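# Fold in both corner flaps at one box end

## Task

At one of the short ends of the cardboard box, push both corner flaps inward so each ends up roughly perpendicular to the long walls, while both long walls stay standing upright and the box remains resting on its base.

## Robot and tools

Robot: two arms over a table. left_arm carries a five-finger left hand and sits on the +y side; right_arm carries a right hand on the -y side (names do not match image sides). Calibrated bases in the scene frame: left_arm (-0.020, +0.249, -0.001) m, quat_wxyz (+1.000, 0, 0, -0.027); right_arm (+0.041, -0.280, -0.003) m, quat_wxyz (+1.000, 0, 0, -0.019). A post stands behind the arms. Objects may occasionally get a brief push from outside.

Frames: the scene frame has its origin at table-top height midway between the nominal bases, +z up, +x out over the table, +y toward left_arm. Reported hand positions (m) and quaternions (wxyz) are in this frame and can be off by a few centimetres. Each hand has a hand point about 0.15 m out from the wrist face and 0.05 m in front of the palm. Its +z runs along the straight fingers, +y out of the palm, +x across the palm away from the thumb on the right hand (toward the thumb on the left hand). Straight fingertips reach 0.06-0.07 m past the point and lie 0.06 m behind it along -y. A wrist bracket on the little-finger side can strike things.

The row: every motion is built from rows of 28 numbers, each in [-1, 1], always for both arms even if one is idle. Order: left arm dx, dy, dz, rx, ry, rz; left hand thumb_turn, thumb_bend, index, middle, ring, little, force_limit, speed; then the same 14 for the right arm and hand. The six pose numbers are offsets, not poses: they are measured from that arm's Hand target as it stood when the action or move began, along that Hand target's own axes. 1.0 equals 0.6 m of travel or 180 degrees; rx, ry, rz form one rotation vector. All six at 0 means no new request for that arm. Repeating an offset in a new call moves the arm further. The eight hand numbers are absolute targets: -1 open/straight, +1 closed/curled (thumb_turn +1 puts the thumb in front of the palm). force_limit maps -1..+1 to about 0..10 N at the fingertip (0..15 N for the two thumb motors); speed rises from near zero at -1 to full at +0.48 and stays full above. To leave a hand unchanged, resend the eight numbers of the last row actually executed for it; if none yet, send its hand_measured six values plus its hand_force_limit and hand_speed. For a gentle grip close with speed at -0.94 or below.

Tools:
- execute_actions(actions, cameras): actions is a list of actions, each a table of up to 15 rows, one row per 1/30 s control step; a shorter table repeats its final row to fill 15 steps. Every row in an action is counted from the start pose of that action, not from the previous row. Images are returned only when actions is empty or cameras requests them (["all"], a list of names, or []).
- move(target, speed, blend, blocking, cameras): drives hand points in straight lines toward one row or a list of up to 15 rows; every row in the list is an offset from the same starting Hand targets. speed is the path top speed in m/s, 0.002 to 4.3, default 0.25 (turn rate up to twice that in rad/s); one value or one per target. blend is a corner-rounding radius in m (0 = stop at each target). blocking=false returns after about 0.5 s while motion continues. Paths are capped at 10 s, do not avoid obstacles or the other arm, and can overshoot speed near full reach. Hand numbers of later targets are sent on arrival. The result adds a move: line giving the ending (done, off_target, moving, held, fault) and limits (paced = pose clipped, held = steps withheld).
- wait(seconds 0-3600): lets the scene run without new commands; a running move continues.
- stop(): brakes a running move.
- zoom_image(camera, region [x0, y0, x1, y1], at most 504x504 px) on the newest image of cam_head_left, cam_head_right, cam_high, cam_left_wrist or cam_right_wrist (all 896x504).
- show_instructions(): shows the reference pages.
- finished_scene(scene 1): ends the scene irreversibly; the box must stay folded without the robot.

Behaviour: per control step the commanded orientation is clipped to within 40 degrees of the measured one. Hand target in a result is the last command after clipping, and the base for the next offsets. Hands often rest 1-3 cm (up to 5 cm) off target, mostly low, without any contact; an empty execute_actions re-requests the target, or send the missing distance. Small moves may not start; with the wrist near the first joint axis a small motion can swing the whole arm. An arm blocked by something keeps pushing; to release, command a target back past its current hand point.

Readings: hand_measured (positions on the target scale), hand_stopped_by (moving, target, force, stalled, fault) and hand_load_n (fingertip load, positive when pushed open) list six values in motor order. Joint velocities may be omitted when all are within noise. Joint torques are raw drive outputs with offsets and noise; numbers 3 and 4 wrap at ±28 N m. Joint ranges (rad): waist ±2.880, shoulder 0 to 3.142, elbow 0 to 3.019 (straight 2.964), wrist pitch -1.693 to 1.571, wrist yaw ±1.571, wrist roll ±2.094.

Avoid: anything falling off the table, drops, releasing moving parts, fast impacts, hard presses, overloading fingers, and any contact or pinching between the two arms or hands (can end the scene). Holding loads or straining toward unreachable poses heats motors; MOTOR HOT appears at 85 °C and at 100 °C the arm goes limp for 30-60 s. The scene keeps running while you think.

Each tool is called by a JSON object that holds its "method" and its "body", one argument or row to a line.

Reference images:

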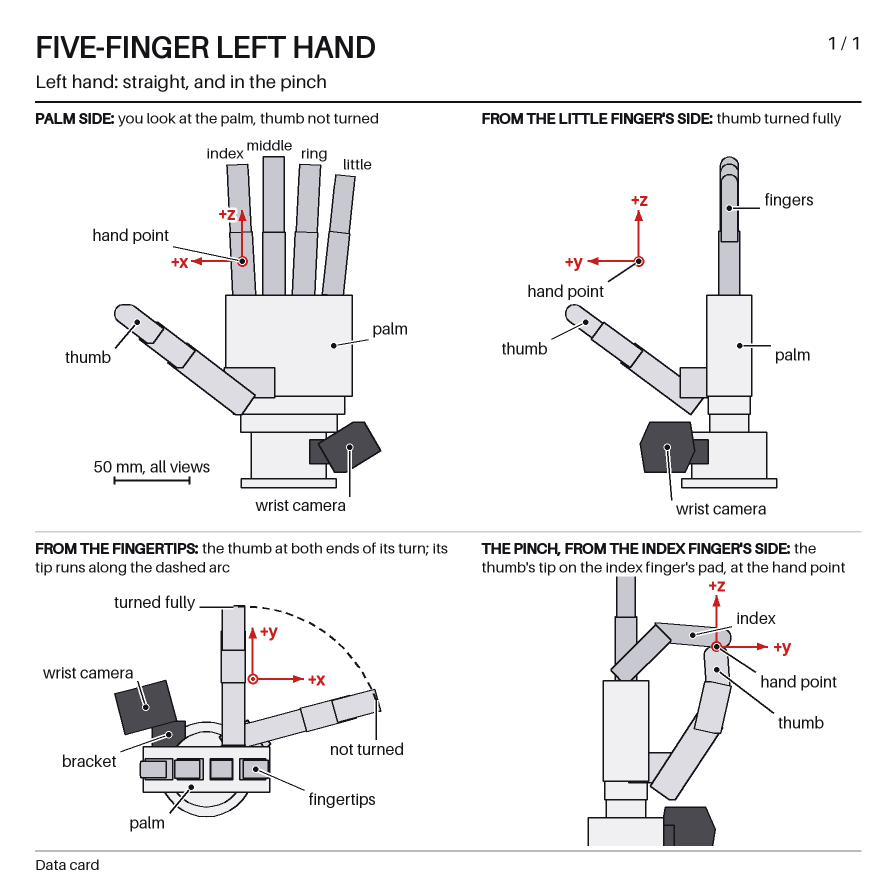

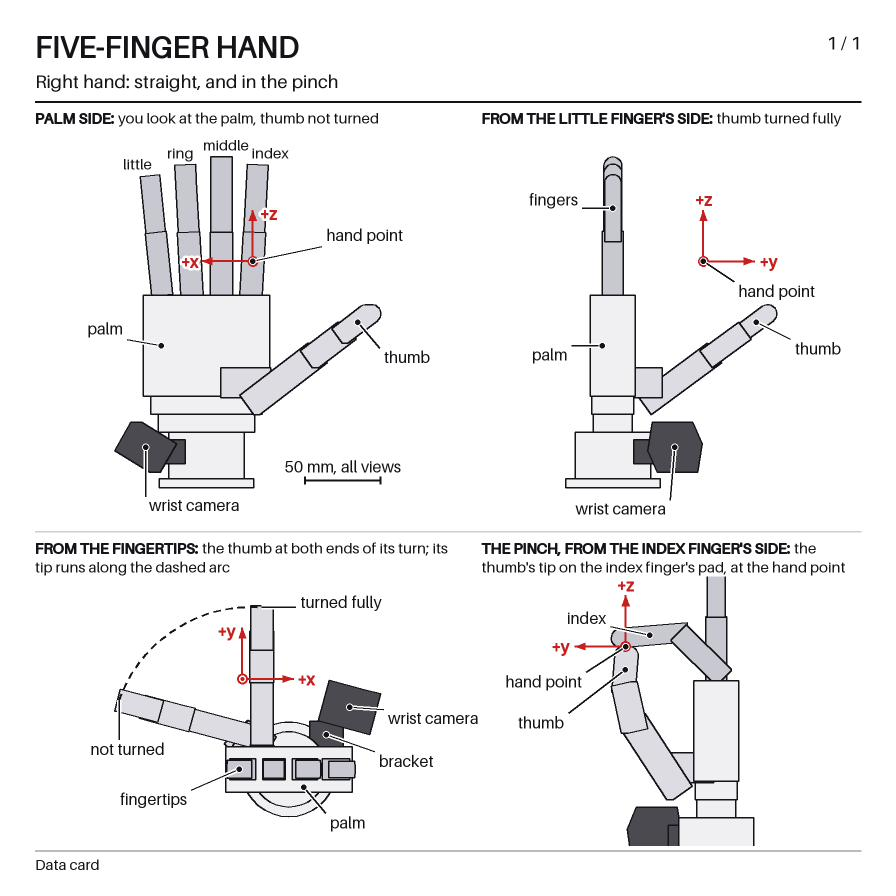

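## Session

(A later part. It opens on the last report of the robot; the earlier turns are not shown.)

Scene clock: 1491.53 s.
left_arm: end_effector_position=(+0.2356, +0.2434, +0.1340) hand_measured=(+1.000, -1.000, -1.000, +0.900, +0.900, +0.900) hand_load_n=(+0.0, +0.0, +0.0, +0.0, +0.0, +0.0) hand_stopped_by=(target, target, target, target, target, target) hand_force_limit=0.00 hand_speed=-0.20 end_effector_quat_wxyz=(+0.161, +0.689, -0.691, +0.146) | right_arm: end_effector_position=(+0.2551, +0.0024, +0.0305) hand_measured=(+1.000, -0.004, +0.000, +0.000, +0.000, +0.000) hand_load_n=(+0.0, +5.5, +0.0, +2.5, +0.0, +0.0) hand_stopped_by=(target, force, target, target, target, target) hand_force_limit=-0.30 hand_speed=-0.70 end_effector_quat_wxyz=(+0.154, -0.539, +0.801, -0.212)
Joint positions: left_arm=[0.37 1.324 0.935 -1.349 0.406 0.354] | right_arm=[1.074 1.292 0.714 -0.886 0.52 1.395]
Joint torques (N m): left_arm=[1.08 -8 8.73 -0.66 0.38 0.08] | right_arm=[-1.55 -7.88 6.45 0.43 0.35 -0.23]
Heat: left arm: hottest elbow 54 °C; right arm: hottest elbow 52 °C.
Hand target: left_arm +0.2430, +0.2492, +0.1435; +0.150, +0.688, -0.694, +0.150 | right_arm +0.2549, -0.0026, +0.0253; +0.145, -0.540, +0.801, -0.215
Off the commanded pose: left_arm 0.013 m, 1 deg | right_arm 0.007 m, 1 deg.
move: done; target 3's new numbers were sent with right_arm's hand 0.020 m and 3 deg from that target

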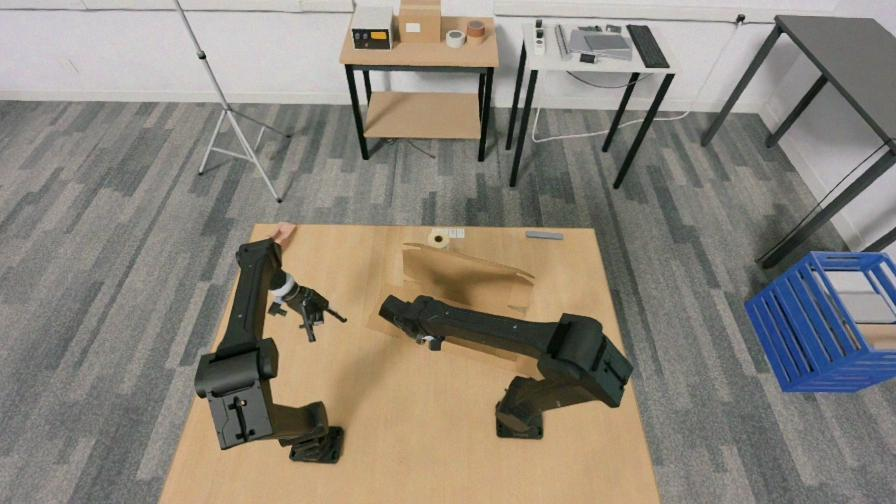

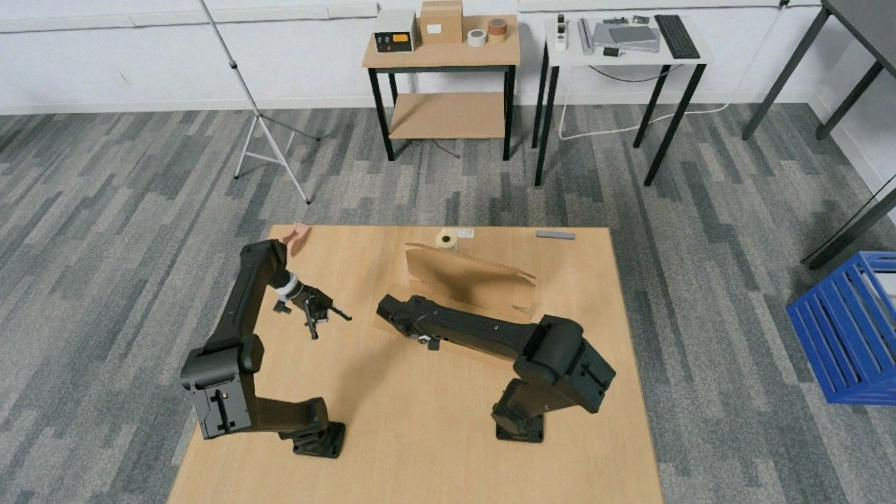

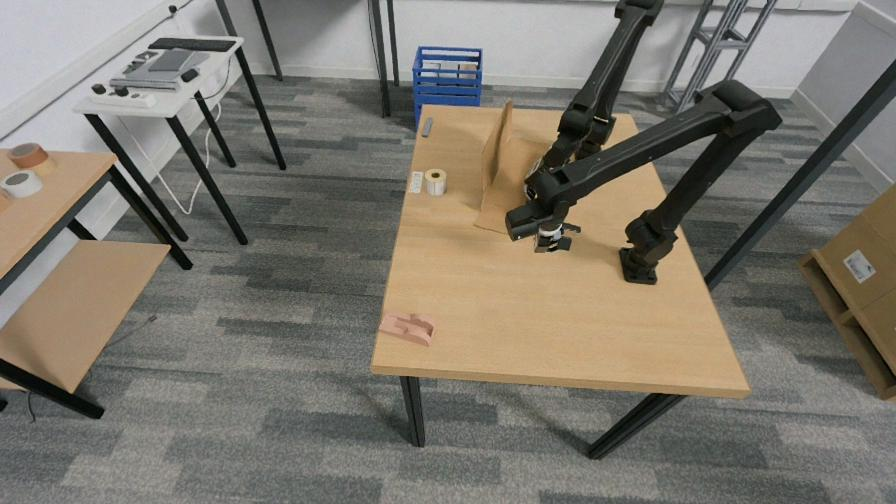

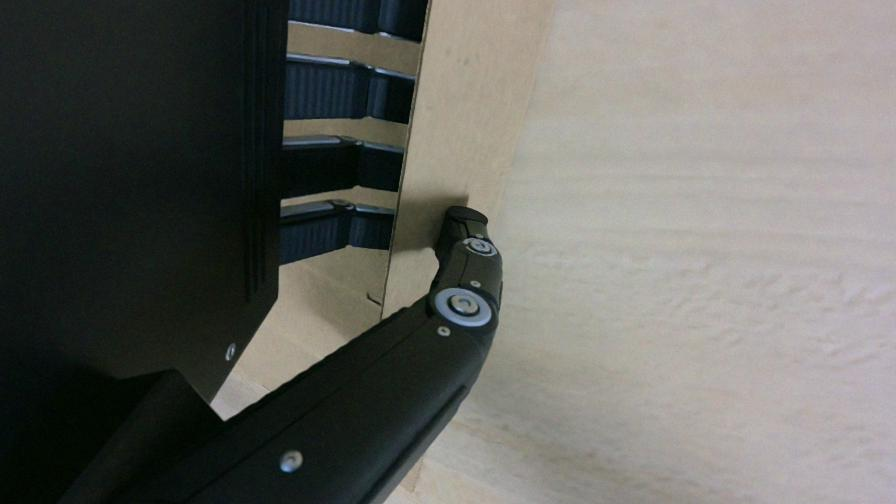

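{"method": "move", "body": {
  "target": [
    [0,0,0,0,0,0,1,-1,-1,0.9,0.9,0.9,0,-0.2,0.0001,0,0,0,0,0,1,-0.9,-0.5,-0.5,-0.5,-0.5,-0.3,-0.2],
    [0,0,0,0,0,0,1,-1,-1,0.9,0.9,0.9,0,-0.2,0,-0.0667,-0.1155,0,0,0,1,-0.9,-0.5,-0.5,-0.5,-0.5,-0.3,-0.2],
    [0,0,0,0,0,0,1,-1,-1,0.9,0.9,0.9,0,-0.2,0.1833,-0.0672,-0.1153,0,0,0,1,-0.9,-0.5,-0.5,-0.5,-0.5,-0.3,-0.2]
  ],
  "speed": 0.12,
  "cameras": ["cam_head_left","cam_head_right","cam_high","cam_right_wrist"]
}}

{"method": "zoom_image", "body": {
  "camera": "cam_head_left",
  "region": [340, 240, 540, 390]
}}

{"method": "zoom_image", "body": {
  "camera": "cam_head_right",
  "region": [340, 240, 540, 390]
}}

Scene clock: 1570.60 s.
left_arm: end_effector_position=(+0.2356, +0.2434, +0.1340) hand_measured=(+1.000, -1.000, -1.000, +0.900, +0.900, +0.900) hand_load_n=(+0.0, +0.0, +0.0, +0.0, +0.0, +0.0) hand_stopped_by=(target, target, target, target, target, target) hand_force_limit=0.00 hand_speed=-0.20 end_effector_quat_wxyz=(+0.161, +0.689, -0.691, +0.146) | right_arm: end_effector_position=(+0.2157, -0.0985, +0.1078) hand_measured=(+1.000, -0.900, -0.500, -0.500, -0.500, -0.500) hand_load_n=(+0.0, +0.0, -0.5, +0.0, +0.0, +0.0) hand_stopped_by=(target, target, target, target, target, target) hand_force_limit=-0.30 hand_speed=-0.20 end_effector_quat_wxyz=(+0.152, -0.539, +0.801, -0.213)
Joint positions: left_arm=[0.37 1.324 0.935 -1.349 0.406 0.354] | right_arm=[0.99 0.841 0.64 -1.219 0.509 1.3]
Joint torques (N m): left_arm=[1.55 -7.94 8.77 -0.75 0.37 0.03] | right_arm=[-1.55 -3.72 7.62 0.29 0.33 -0.25]
Heat: left arm: hottest elbow 54 °C; right arm: hottest elbow 51 °C.
Hand target: left_arm +0.2430, +0.2492, +0.1435; +0.150, +0.688, -0.694, +0.150 | right_arm +0.2141, -0.1047, +0.1054; +0.145, -0.540, +0.801, -0.215
Off the commanded pose: left_arm 0.013 m, 1 deg | right_arm 0.007 m, 1 deg.
move: done

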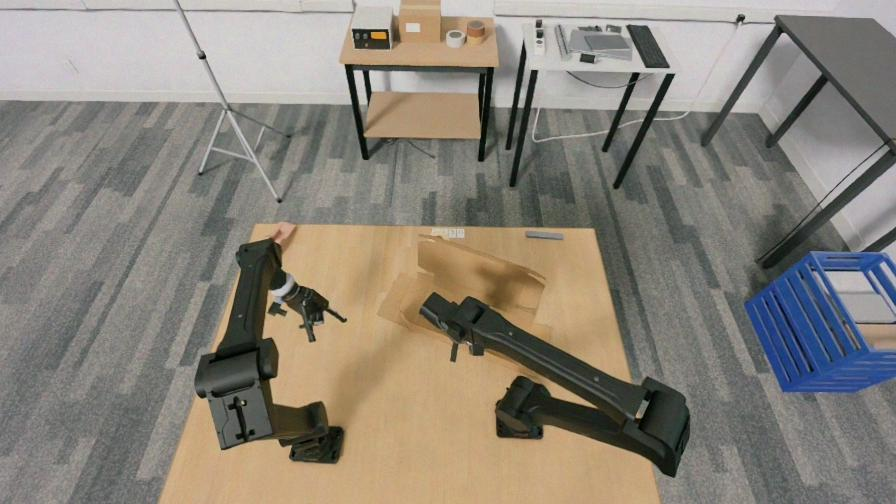

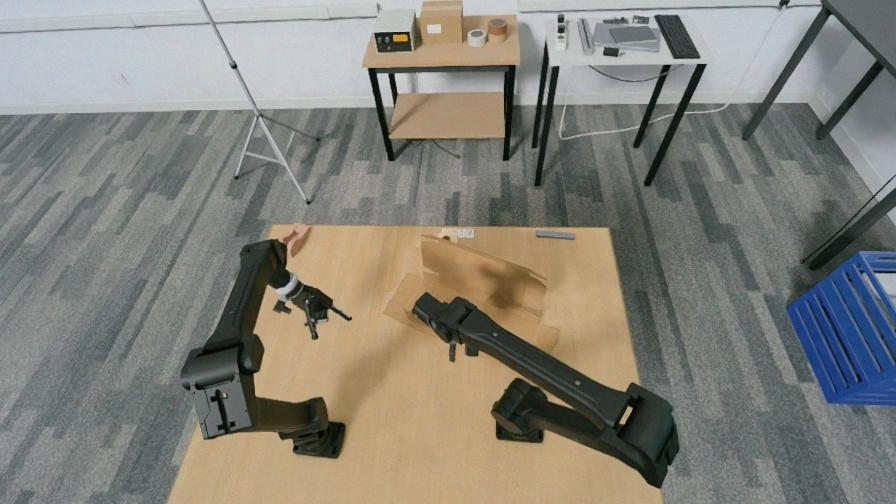

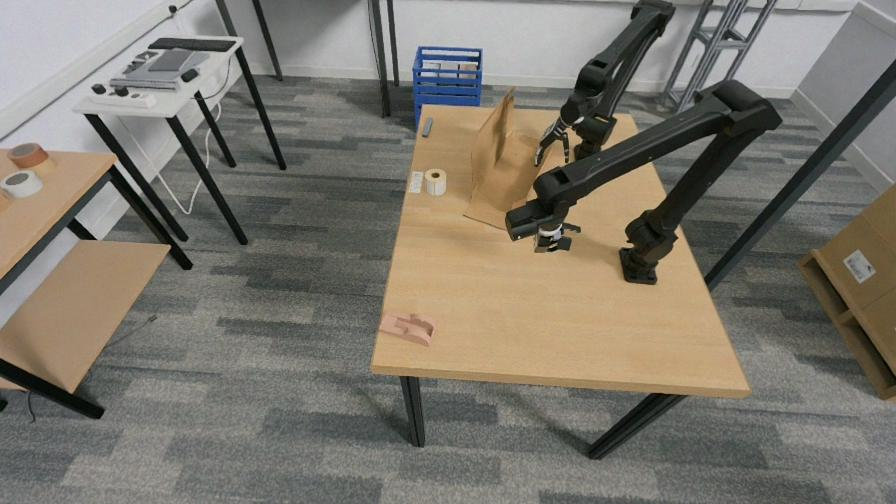

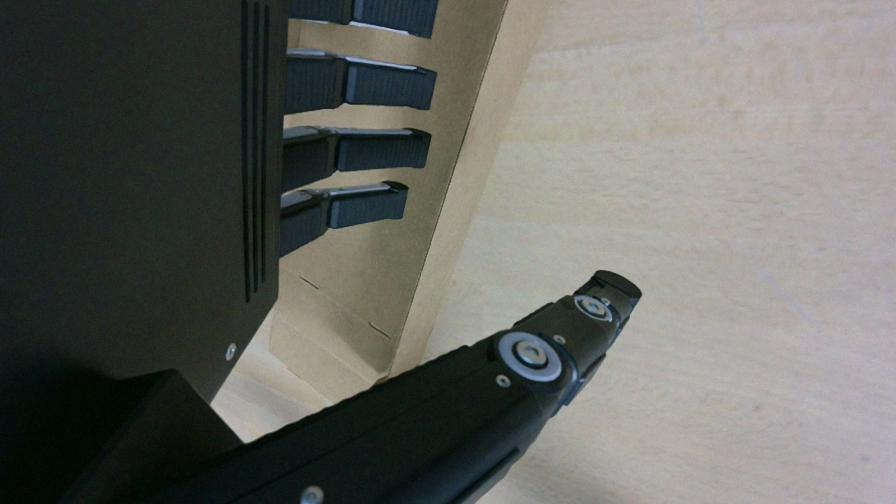

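Scaled by 2.520.

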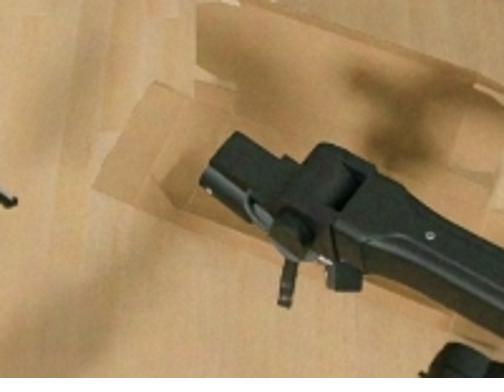

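Scaled by 2.520.

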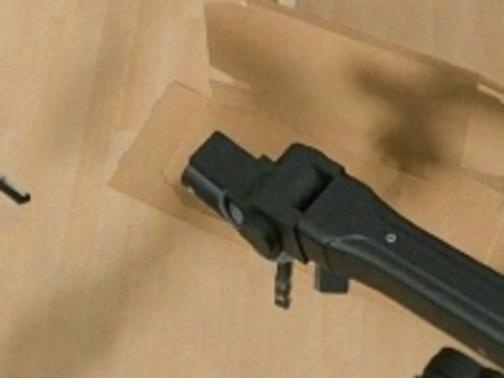

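{"method": "move", "body": {
  "target": [
    [0,0,0,0,0,0,1,-1,-1,0.9,0.9,0.9,0,-0.2,0,-0.048,0.0277,0,0,0,1,-0.9,-0.5,-0.5,-0.5,-0.5,-0.3,-0.2],
    [0,0,0,0,0,0,1,-1,-1,0.9,0.9,0.9,0,-0.2,0,0.017,0.1402,0,0,0,1,-0.9,-0.5,-0.5,-0.5,-0.5,-0.3,-0.2]
  ],
  "speed": 0.1,
  "cameras": ["cam_head_left","cam_high","cam_right_wrist"]
}}

{"method": "zoom_image", "body": {
  "camera": "cam_head_left",
  "region": [340, 240, 540, 390]
}}

Scene clock: 1591.90 s.
left_arm: end_effector_position=(+0.2356, +0.2434, +0.1340) hand_measured=(+1.000, -1.000, -1.000, +0.900, +0.900, +0.900) hand_load_n=(+0.0, +0.0, +0.0, +0.0, +0.0, +0.0) hand_stopped_by=(target, target, target, target, target, target) hand_force_limit=0.00 hand_speed=-0.20 end_effector_quat_wxyz=(+0.161, +0.689, -0.691, +0.146) | right_arm: end_effector_position=(+0.2480, -0.1124, +0.0398) hand_measured=(+1.000, -0.900, -0.500, -0.500, -0.500, -0.500) hand_load_n=(+0.5, +0.0, +0.0, -2.5, +0.0, +0.0) hand_stopped_by=(target, target, target, target, target, target) hand_force_limit=-0.30 hand_speed=-0.20 end_effector_quat_wxyz=(+0.158, -0.537, +0.800, -0.215)
Joint positions: left_arm=[0.37 1.324 0.935 -1.349 0.406 0.354] | right_arm=[0.836 0.931 0.489 -0.885 0.486 1.125]
Joint torques (N m): left_arm=[1.26 -8 8.75 -0.62 0.37 0.07] | right_arm=[-1.32 -2.67 6.28 1.58 0.14 -0.19]
Heat: left arm: hottest elbow 54 °C; right arm: hottest elbow 53 °C.
Hand target: left_arm +0.2430, +0.2492, +0.1435; +0.150, +0.688, -0.694, +0.150 | right_arm +0.2449, -0.1171, +0.0274; +0.145, -0.540, +0.801, -0.215
Off the commanded pose: left_arm 0.013 m, 1 deg | right_arm 0.014 m, 2 deg.
move: off_target (right_arm)

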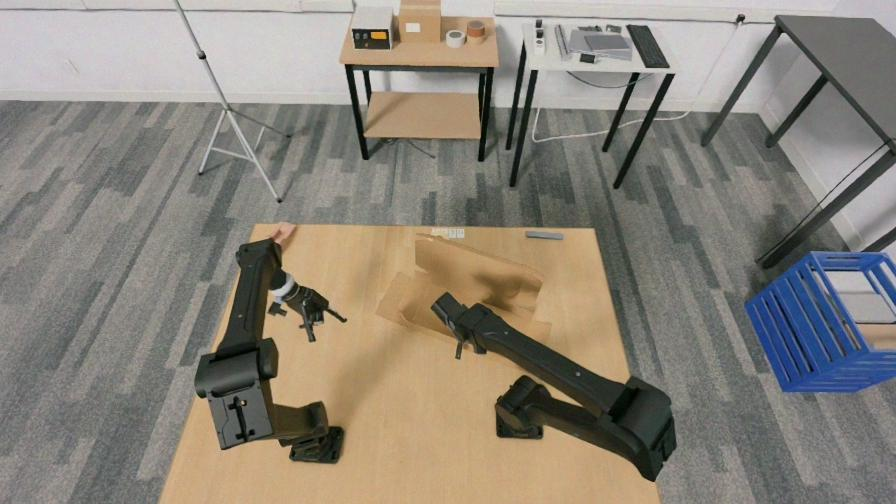

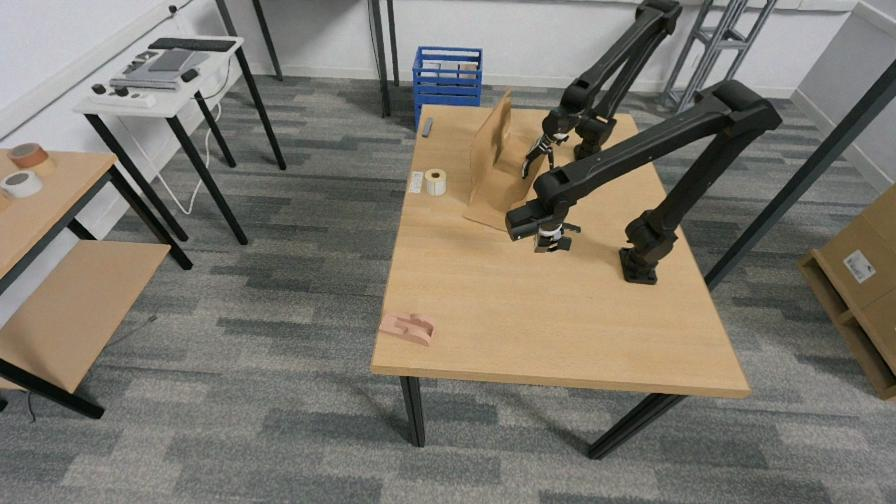

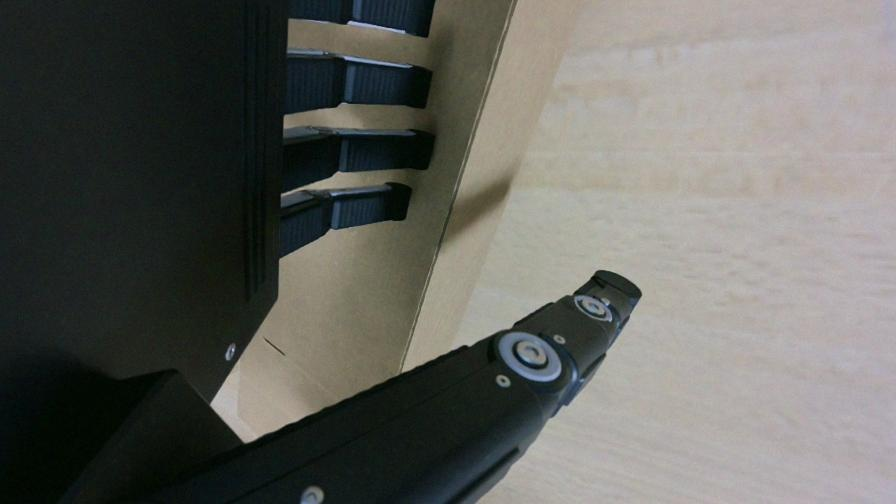

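Scaled by 2.520.

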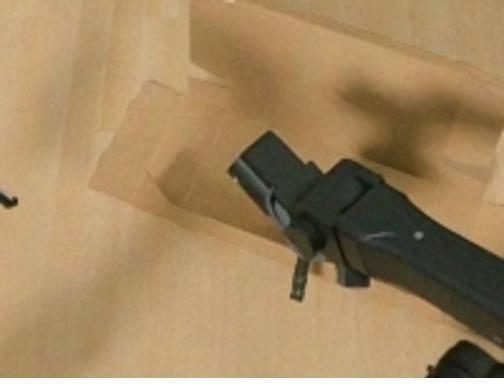

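{"method": "move", "body": {
  "target": [
    [0,0,0,0,0,0,1,-1,-1,0.9,0.9,0.9,0,-0.2,0,-0.0083,-0.0144,0,0,0,1,-0.9,-0.5,-0.5,-0.5,-0.5,-0.3,-0.2],
    [0,0,0,0,0,0,1,-1,-1,0.9,0.9,0.9,0,-0.2,0,-0.0083,-0.0144,0,0,0,1,0.3,0.0,0.0,0.0,0.0,-0.3,-0.7]
  ],
  "speed": 0.06,
  "cameras": ["cam_head_left","cam_head_right","cam_high","cam_right_wrist"]
}}

{"method": "zoom_image", "body": {
  "camera": "cam_head_left",
  "region": [360, 260, 480, 350]
}}

{"method": "zoom_image", "body": {
  "camera": "cam_head_right",
  "region": [360, 260, 480, 350]
}}

Scene clock: 1605.53 s.
left_arm: end_effector_position=(+0.2356, +0.2434, +0.1340) hand_measured=(+1.000, -1.000, -1.000, +0.900, +0.900, +0.900) hand_load_n=(+0.0, +0.0, +0.0, +0.0, +0.0, +0.0) hand_stopped_by=(target, target, target, target, target, target) hand_force_limit=0.00 hand_speed=-0.20 end_effector_quat_wxyz=(+0.161, +0.689, -0.691, +0.146) | right_arm: end_effector_position=(+0.2456, -0.1138, +0.0390) hand_measured=(+1.000, +0.024, +0.000, +0.000, +0.000, +0.000) hand_load_n=(+0.5, +5.5, +0.0, +2.5, +0.0, +0.0) hand_stopped_by=(target, force, target, target, target, target) hand_force_limit=-0.30 hand_speed=-0.70 end_effector_quat_wxyz=(+0.153, -0.539, +0.800, -0.213)
Joint positions: left_arm=[0.37 1.324 0.935 -1.349 0.406 0.354] | right_arm=[0.835 0.931 0.489 -0.894 0.481 1.125]
Joint torques (N m): left_arm=[1.2 -7.77 8.84 -0.59 0.39 0.05] | right_arm=[-1.32 -3.6 7.83 0.54 0.35 -0.2]
Heat: left arm: hottest elbow 54 °C; right arm: hottest elbow 53 °C.
Hand target: left_arm +0.2430, +0.2492, +0.1435; +0.150, +0.688, -0.694, +0.150 | right_arm +0.2450, -0.1171, +0.0374; +0.145, -0.540, +0.801, -0.215
Off the commanded pose: left_arm 0.013 m, 1 deg | right_arm 0.004 m, 1 deg.
move: done

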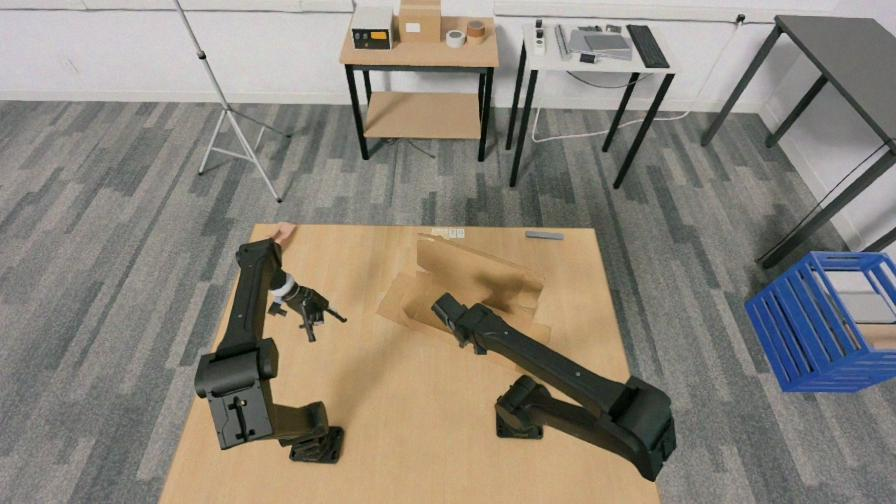

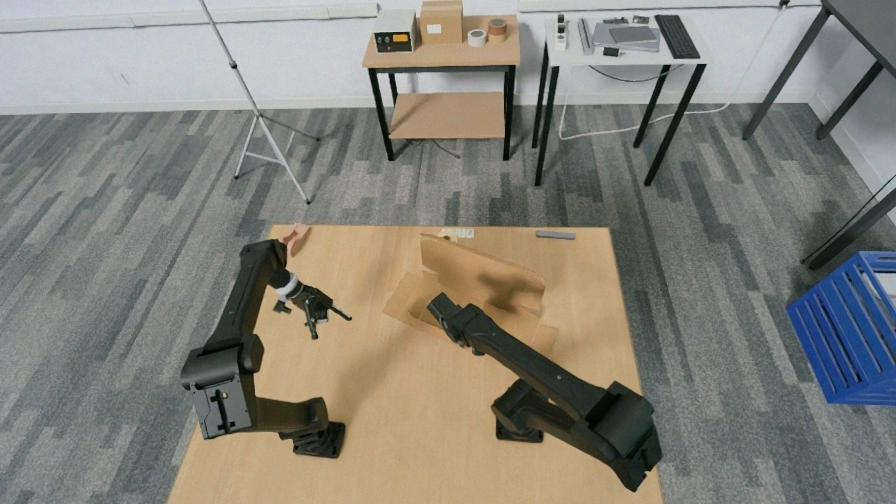

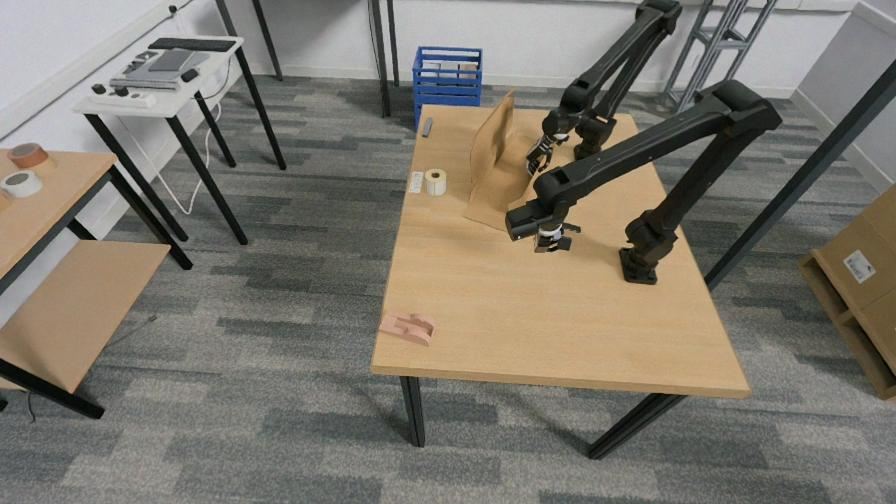

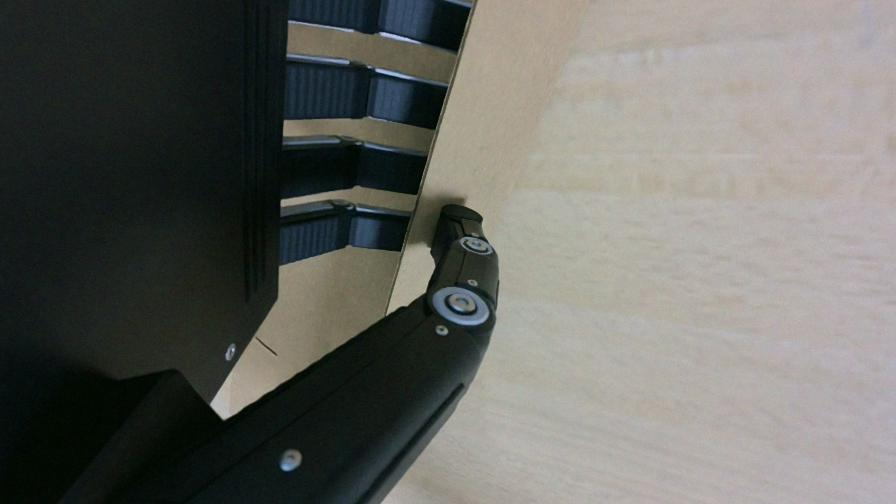

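Scaled by 4.200.

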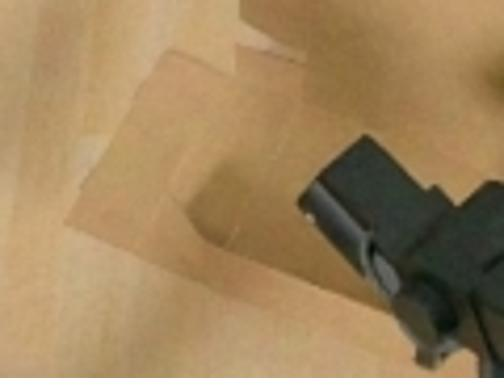

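Scaled by 4.200.

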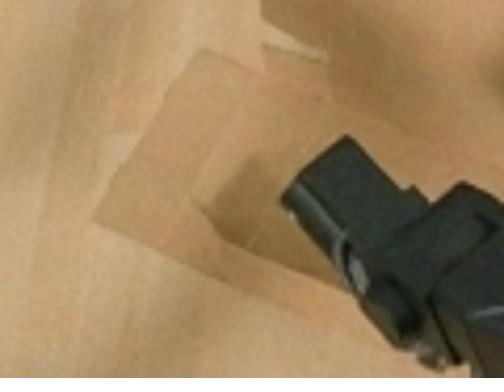

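{"method": "move", "body": {
  "target": [
    [0.1735,-0.0483,0.117,0.0596,-0.0292,0.1438,1,-1,-1,0.9,0.9,0.9,0,-0.2,0,0,0,0,0,0,1,0.3,0.0,0.0,0.0,0.0,-0.3,-0.7],
    [0.1347,-0.0483,0.201,0.0596,-0.0292,0.1438,1,-1,-1,0.9,0.9,0.9,0,-0.2,0,0,0,0,0,0,1,0.3,0.0,0.0,0.0,0.0,-0.3,-0.7]
  ],
  "speed": 0.1,
  "cameras": ["cam_head_left","cam_head_right","cam_high","cam_left_wrist"]
}}

{"method": "zoom_image", "body": {
  "camera": "cam_head_left",
  "region": [360, 260, 480, 350]
}}

{"method": "zoom_image", "body": {
  "camera": "cam_head_right",
  "region": [360, 260, 480, 350]
}}

{"method": "zoom_image", "body": {
  "camera": "cam_high",
  "region": [440, 100, 600, 260]
}}

Scene clock: 1749.27 s.
left_arm: end_effector_position=(+0.2701, +0.1277, +0.0716) hand_measured=(+1.000, -1.000, -1.000, +0.900, +0.900, +0.900) hand_load_n=(+0.0, +0.0, +0.0, +0.5, +0.0, +0.0) hand_stopped_by=(target, target, target, target, target, target) hand_force_limit=0.00 hand_speed=-0.20 end_effector_quat_wxyz=(-0.017, -0.532, +0.819, -0.213) | right_arm: end_effector_position=(+0.2456, -0.1138, +0.0390) hand_measured=(+1.000, +0.024, +0.000, +0.000, +0.000, +0.000) hand_load_n=(+0.5, +5.5, +0.0, +2.5, +0.0, +0.0) hand_stopped_by=(target, force, target, target, target, target) hand_force_limit=-0.30 hand_speed=-0.70 end_effector_quat_wxyz=(+0.153, -0.539, +0.800, -0.213)
Joint positions: left_arm=[-0.082 1.24 0.754 -0.82 0.344 0.238] | right_arm=[0.835 0.931 0.489 -0.894 0.481 1.125]
Joint torques (N m): left_arm=[0.67 -6.48 6.71 1.17 0.28 -0.14] | right_arm=[-1.55 -3.55 7.75 0.4 0.35 -0.22]
Heat: left arm: hottest elbow 54 °C; right arm: hottest elbow 56 °C.
Hand target: left_arm +0.2711, +0.1254, +0.0673; -0.017, -0.533, +0.819, -0.212 | right_arm +0.2450, -0.1171, +0.0374; +0.145, -0.540, +0.801, -0.215
Off the commanded pose: left_arm 0.005 m, 0 deg | right_arm 0.004 m, 1 deg.
move: done

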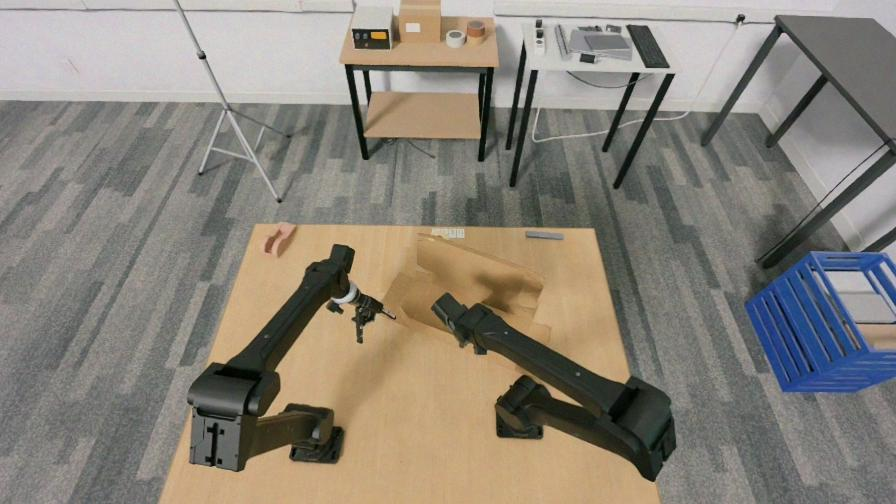

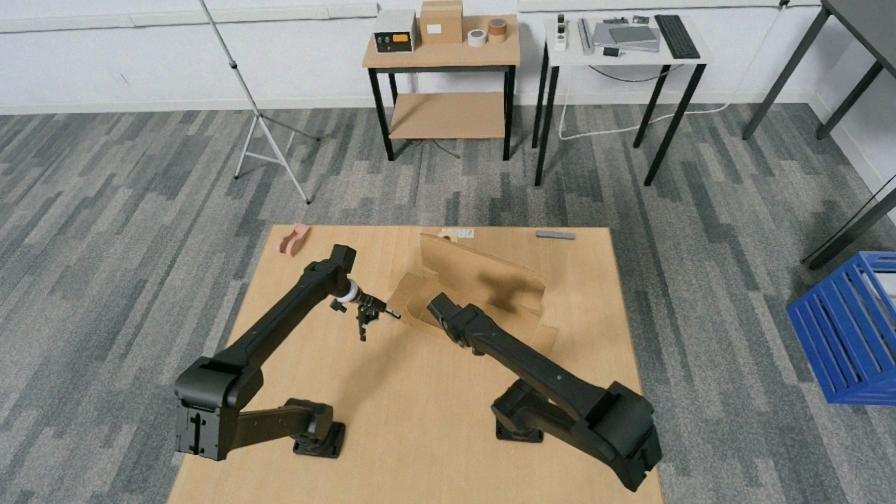

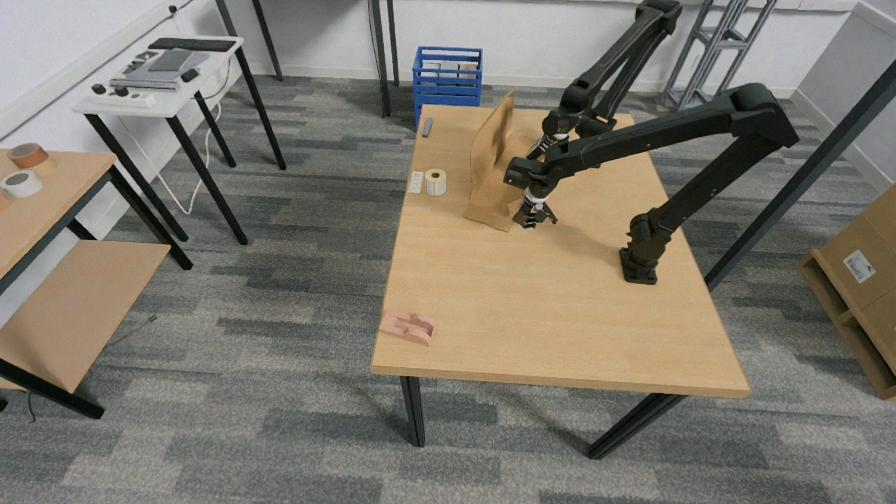

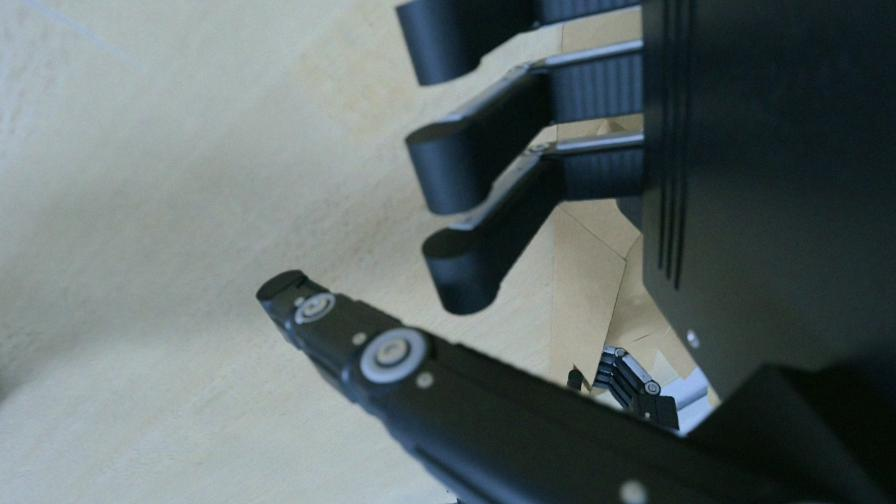

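Scaled by 4.200.

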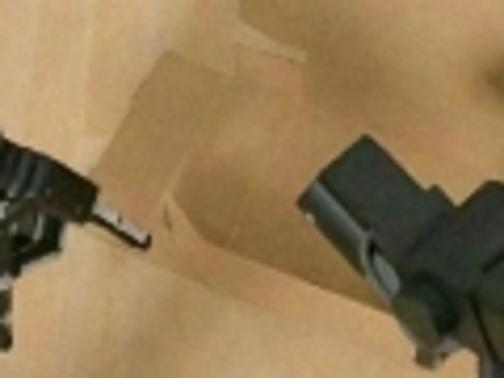

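Scaled by 4.200.

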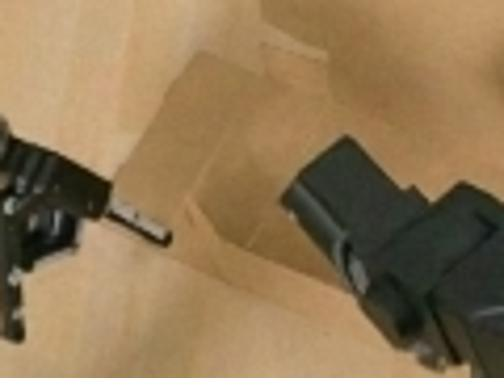

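Scaled by 3.150.

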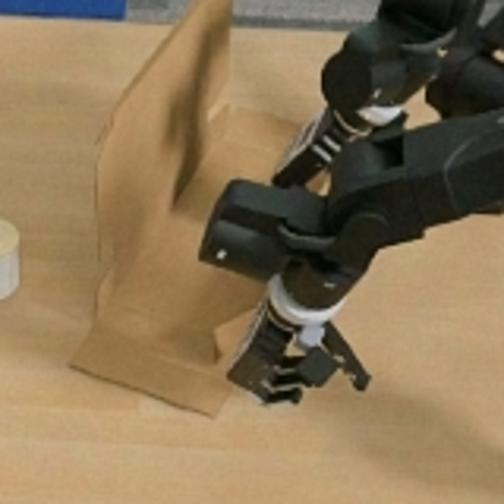

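{"method": "move", "body": {
  "target": [
    [0.0153,-0.0365,0.0213,0,0,0,1,-1,-1,0.9,0.9,0.9,0,-0.2,0,0,0,0,0,0,1,0.3,0.0,0.0,0.0,0.0,-0.3,-0.7],
    [0.0322,-0.0762,0.0405,0,0,0,1,-1,-1,0.9,0.9,0.9,0,-0.2,0,0,0,0,0,0,1,0.3,0.0,0.0,0.0,0.0,-0.3,-0.7]
  ],
  "speed": 0.05,
  "blend": 0.005,
  "cameras": ["cam_head_left","cam_head_right"]
}}

{"method": "zoom_image", "body": {
  "camera": "cam_head_left",
  "region": [360, 260, 480, 350]
}}

{"method": "zoom_image", "body": {
  "camera": "cam_head_right",
  "region": [360, 260, 480, 350]
}}

Scene clock: 1776.20 s.
left_arm: end_effector_position=(+0.2886, +0.0948, +0.0575) hand_measured=(+1.000, -1.000, -1.000, +0.900, +0.900, +0.900) hand_load_n=(+0.0, +0.0, -1.0, +0.0, +0.0, +0.0) hand_stopped_by=(target, target, target, target, target, target) hand_force_limit=0.00 hand_speed=-0.20 end_effector_quat_wxyz=(-0.028, -0.538, +0.819, -0.198) | right_arm: end_effector_position=(+0.2460, -0.1144, +0.0390) hand_measured=(+1.000, +0.024, +0.000, +0.000, +0.000, +0.000) hand_load_n=(+0.5, +6.5, +1.5, +2.5, +0.0, +0.0) hand_stopped_by=(target, force, target, target, target, target) hand_force_limit=-0.30 hand_speed=-0.70 end_effector_quat_wxyz=(+0.153, -0.539, +0.800, -0.215)
Joint positions: left_arm=[-0.172 1.35 0.809 -0.773 0.313 0.142] | right_arm=[0.834 0.931 0.489 -0.895 0.484 1.125]
Joint torques (N m): left_arm=[-0.5 -6.48 9.52 1.25 0.39 -0.12] | right_arm=[-1.49 -3.55 7.79 0.4 0.21 -0.2]
Heat: left arm: hottest elbow 51 °C; right arm: hottest elbow 56 °C.
Hand target: left_arm +0.3077, +0.0841, +0.0652; -0.017, -0.533, +0.819, -0.212 | right_arm +0.2449, -0.1171, +0.0374; +0.145, -0.540, +0.801, -0.215
Off the commanded pose: left_arm 0.023 m, 2 deg | right_arm 0.003 m, 1 deg.
move: off_target (left_arm)

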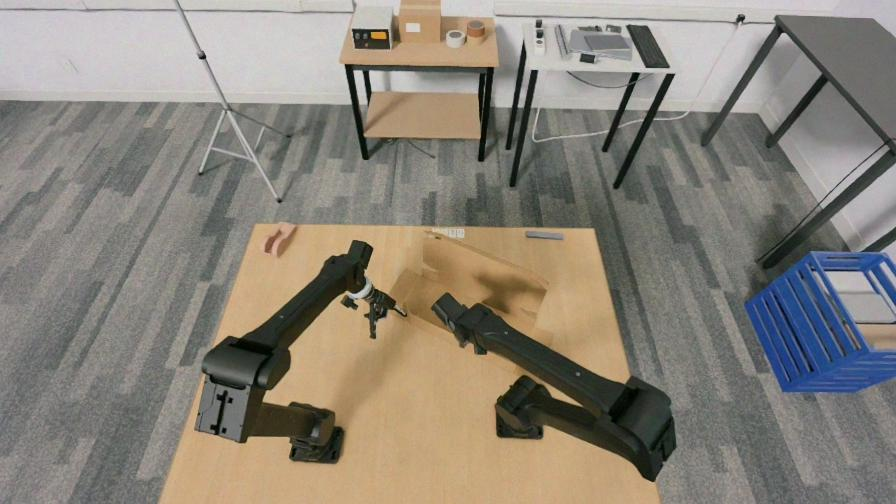

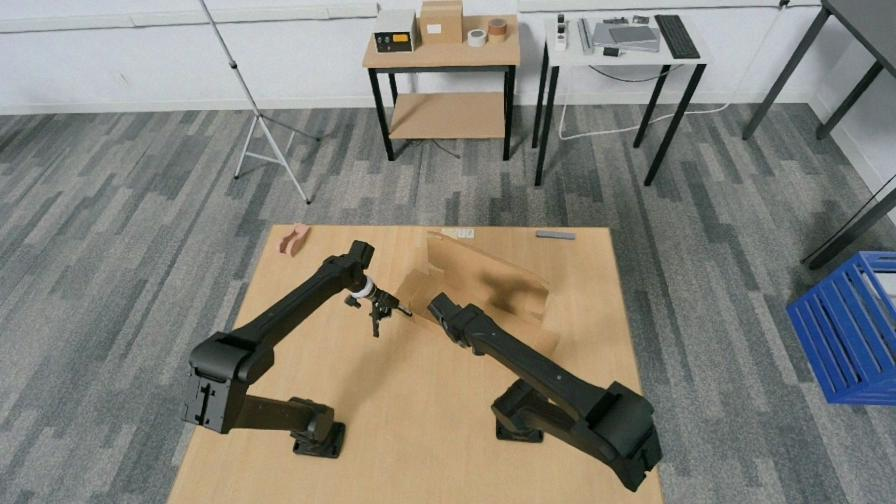

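Scaled by 4.200.

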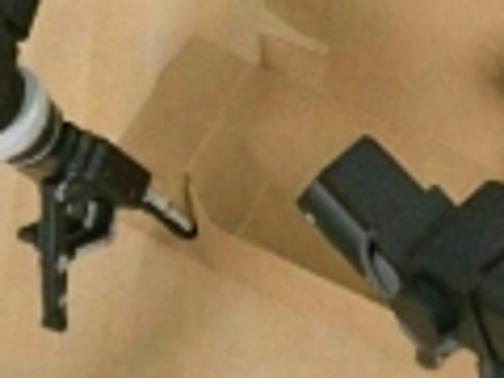

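Scaled by 4.200.

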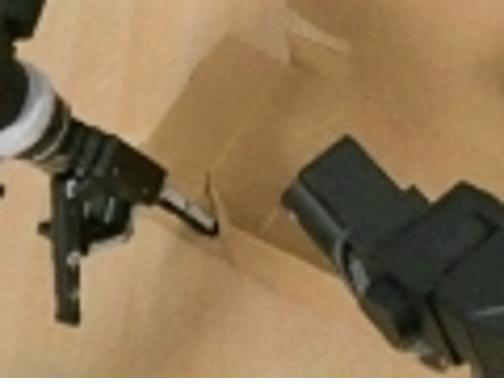

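{"method": "move", "body": {
  "target": [
    [-0.0258,0.044,-0.0252,0,0,0,1,-1,-1,0.9,0.9,0.9,0,-0.2,0,0,0,0,0,0,1,0.3,0.0,0.0,0.0,0.0,-0.3,-0.7],
    [-0.0457,0.0098,-0.0183,0,0,0,1,-1,-1,0.9,0.9,0.9,0,-0.2,0,0,0,0,0,0,1,0.3,0.0,0.0,0.0,0.0,-0.3,-0.7],
    [-0.0322,0.0027,-0.0118,0,0,0,1,-1,-1,0.9,0.9,0.9,0,-0.2,0,0,0,0,0,0,1,0.3,0.0,0.0,0.0,0.0,-0.3,-0.7]
  ],
  "speed": 0.05,
  "blend": 0.004,
  "cameras": ["cam_head_left","cam_head_right"]
}}

{"method": "zoom_image", "body": {
  "camera": "cam_head_left",
  "region": [360, 260, 480, 350]
}}

{"method": "zoom_image", "body": {
  "camera": "cam_head_right",
  "region": [360, 260, 480, 350]
}}

Scene clock: 1910.17 s.
left_arm: end_effector_position=(+0.2993, +0.1101, +0.0584) hand_measured=(+1.000, -1.000, -1.000, +0.900, +0.900, +0.900) hand_load_n=(+0.0, +0.0, +0.0, +0.5, +0.0, +0.0) hand_stopped_by=(target, target, target, target, target, target) hand_force_limit=0.00 hand_speed=-0.20 end_effector_quat_wxyz=(-0.023, -0.536, +0.819, -0.206) | right_arm: end_effector_position=(+0.2460, -0.1144, +0.0390) hand_measured=(+1.000, +0.024, +0.000, +0.000, +0.000, +0.000) hand_load_n=(+0.5, +6.0, +1.0, +2.5, +0.0, +0.0) hand_stopped_by=(target, force, target, target, target, target) hand_force_limit=-0.30 hand_speed=-0.70 end_effector_quat_wxyz=(+0.153, -0.539, +0.800, -0.215)
Joint positions: left_arm=[-0.121 1.359 0.82 -0.773 0.331 0.194] | right_arm=[0.834 0.931 0.489 -0.895 0.484 1.125]
Joint torques (N m): left_arm=[0.44 -7.77 9.36 0.54 0.33 -0.1] | right_arm=[-1.44 -3.49 7.75 0.49 0.26 -0.23]
Heat: left arm: hottest elbow 53 °C; right arm: hottest elbow 57 °C.
Hand target: left_arm +0.3133, +0.1039, +0.0663; -0.017, -0.532, +0.819, -0.212 | right_arm +0.2449, -0.1171, +0.0374; +0.145, -0.540, +0.801, -0.215
Off the commanded pose: left_arm 0.017 m, 1 deg | right_arm 0.003 m, 1 deg.
move: off_target (left_arm)

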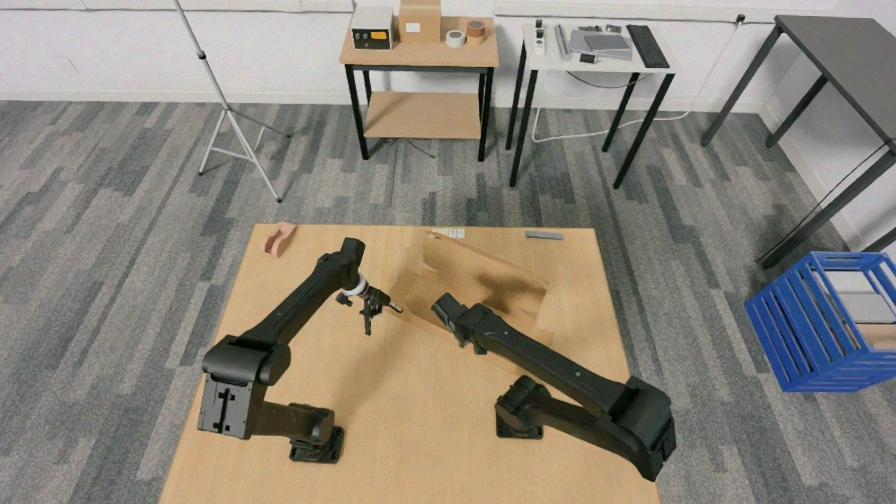

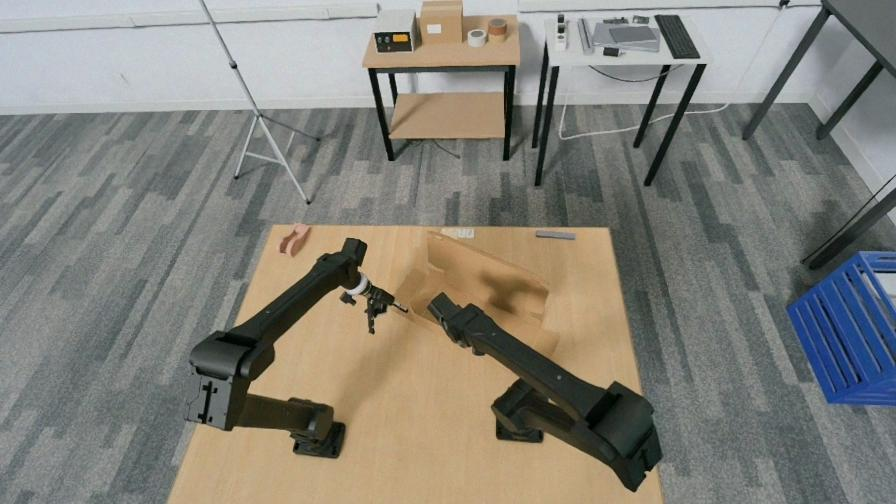

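Scaled by 4.200.

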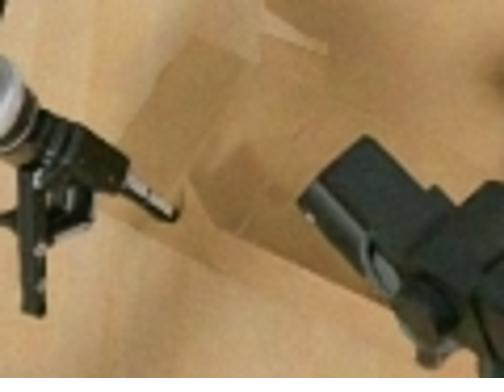

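Scaled by 4.200.

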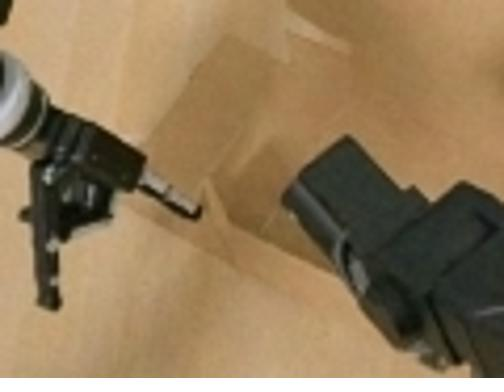

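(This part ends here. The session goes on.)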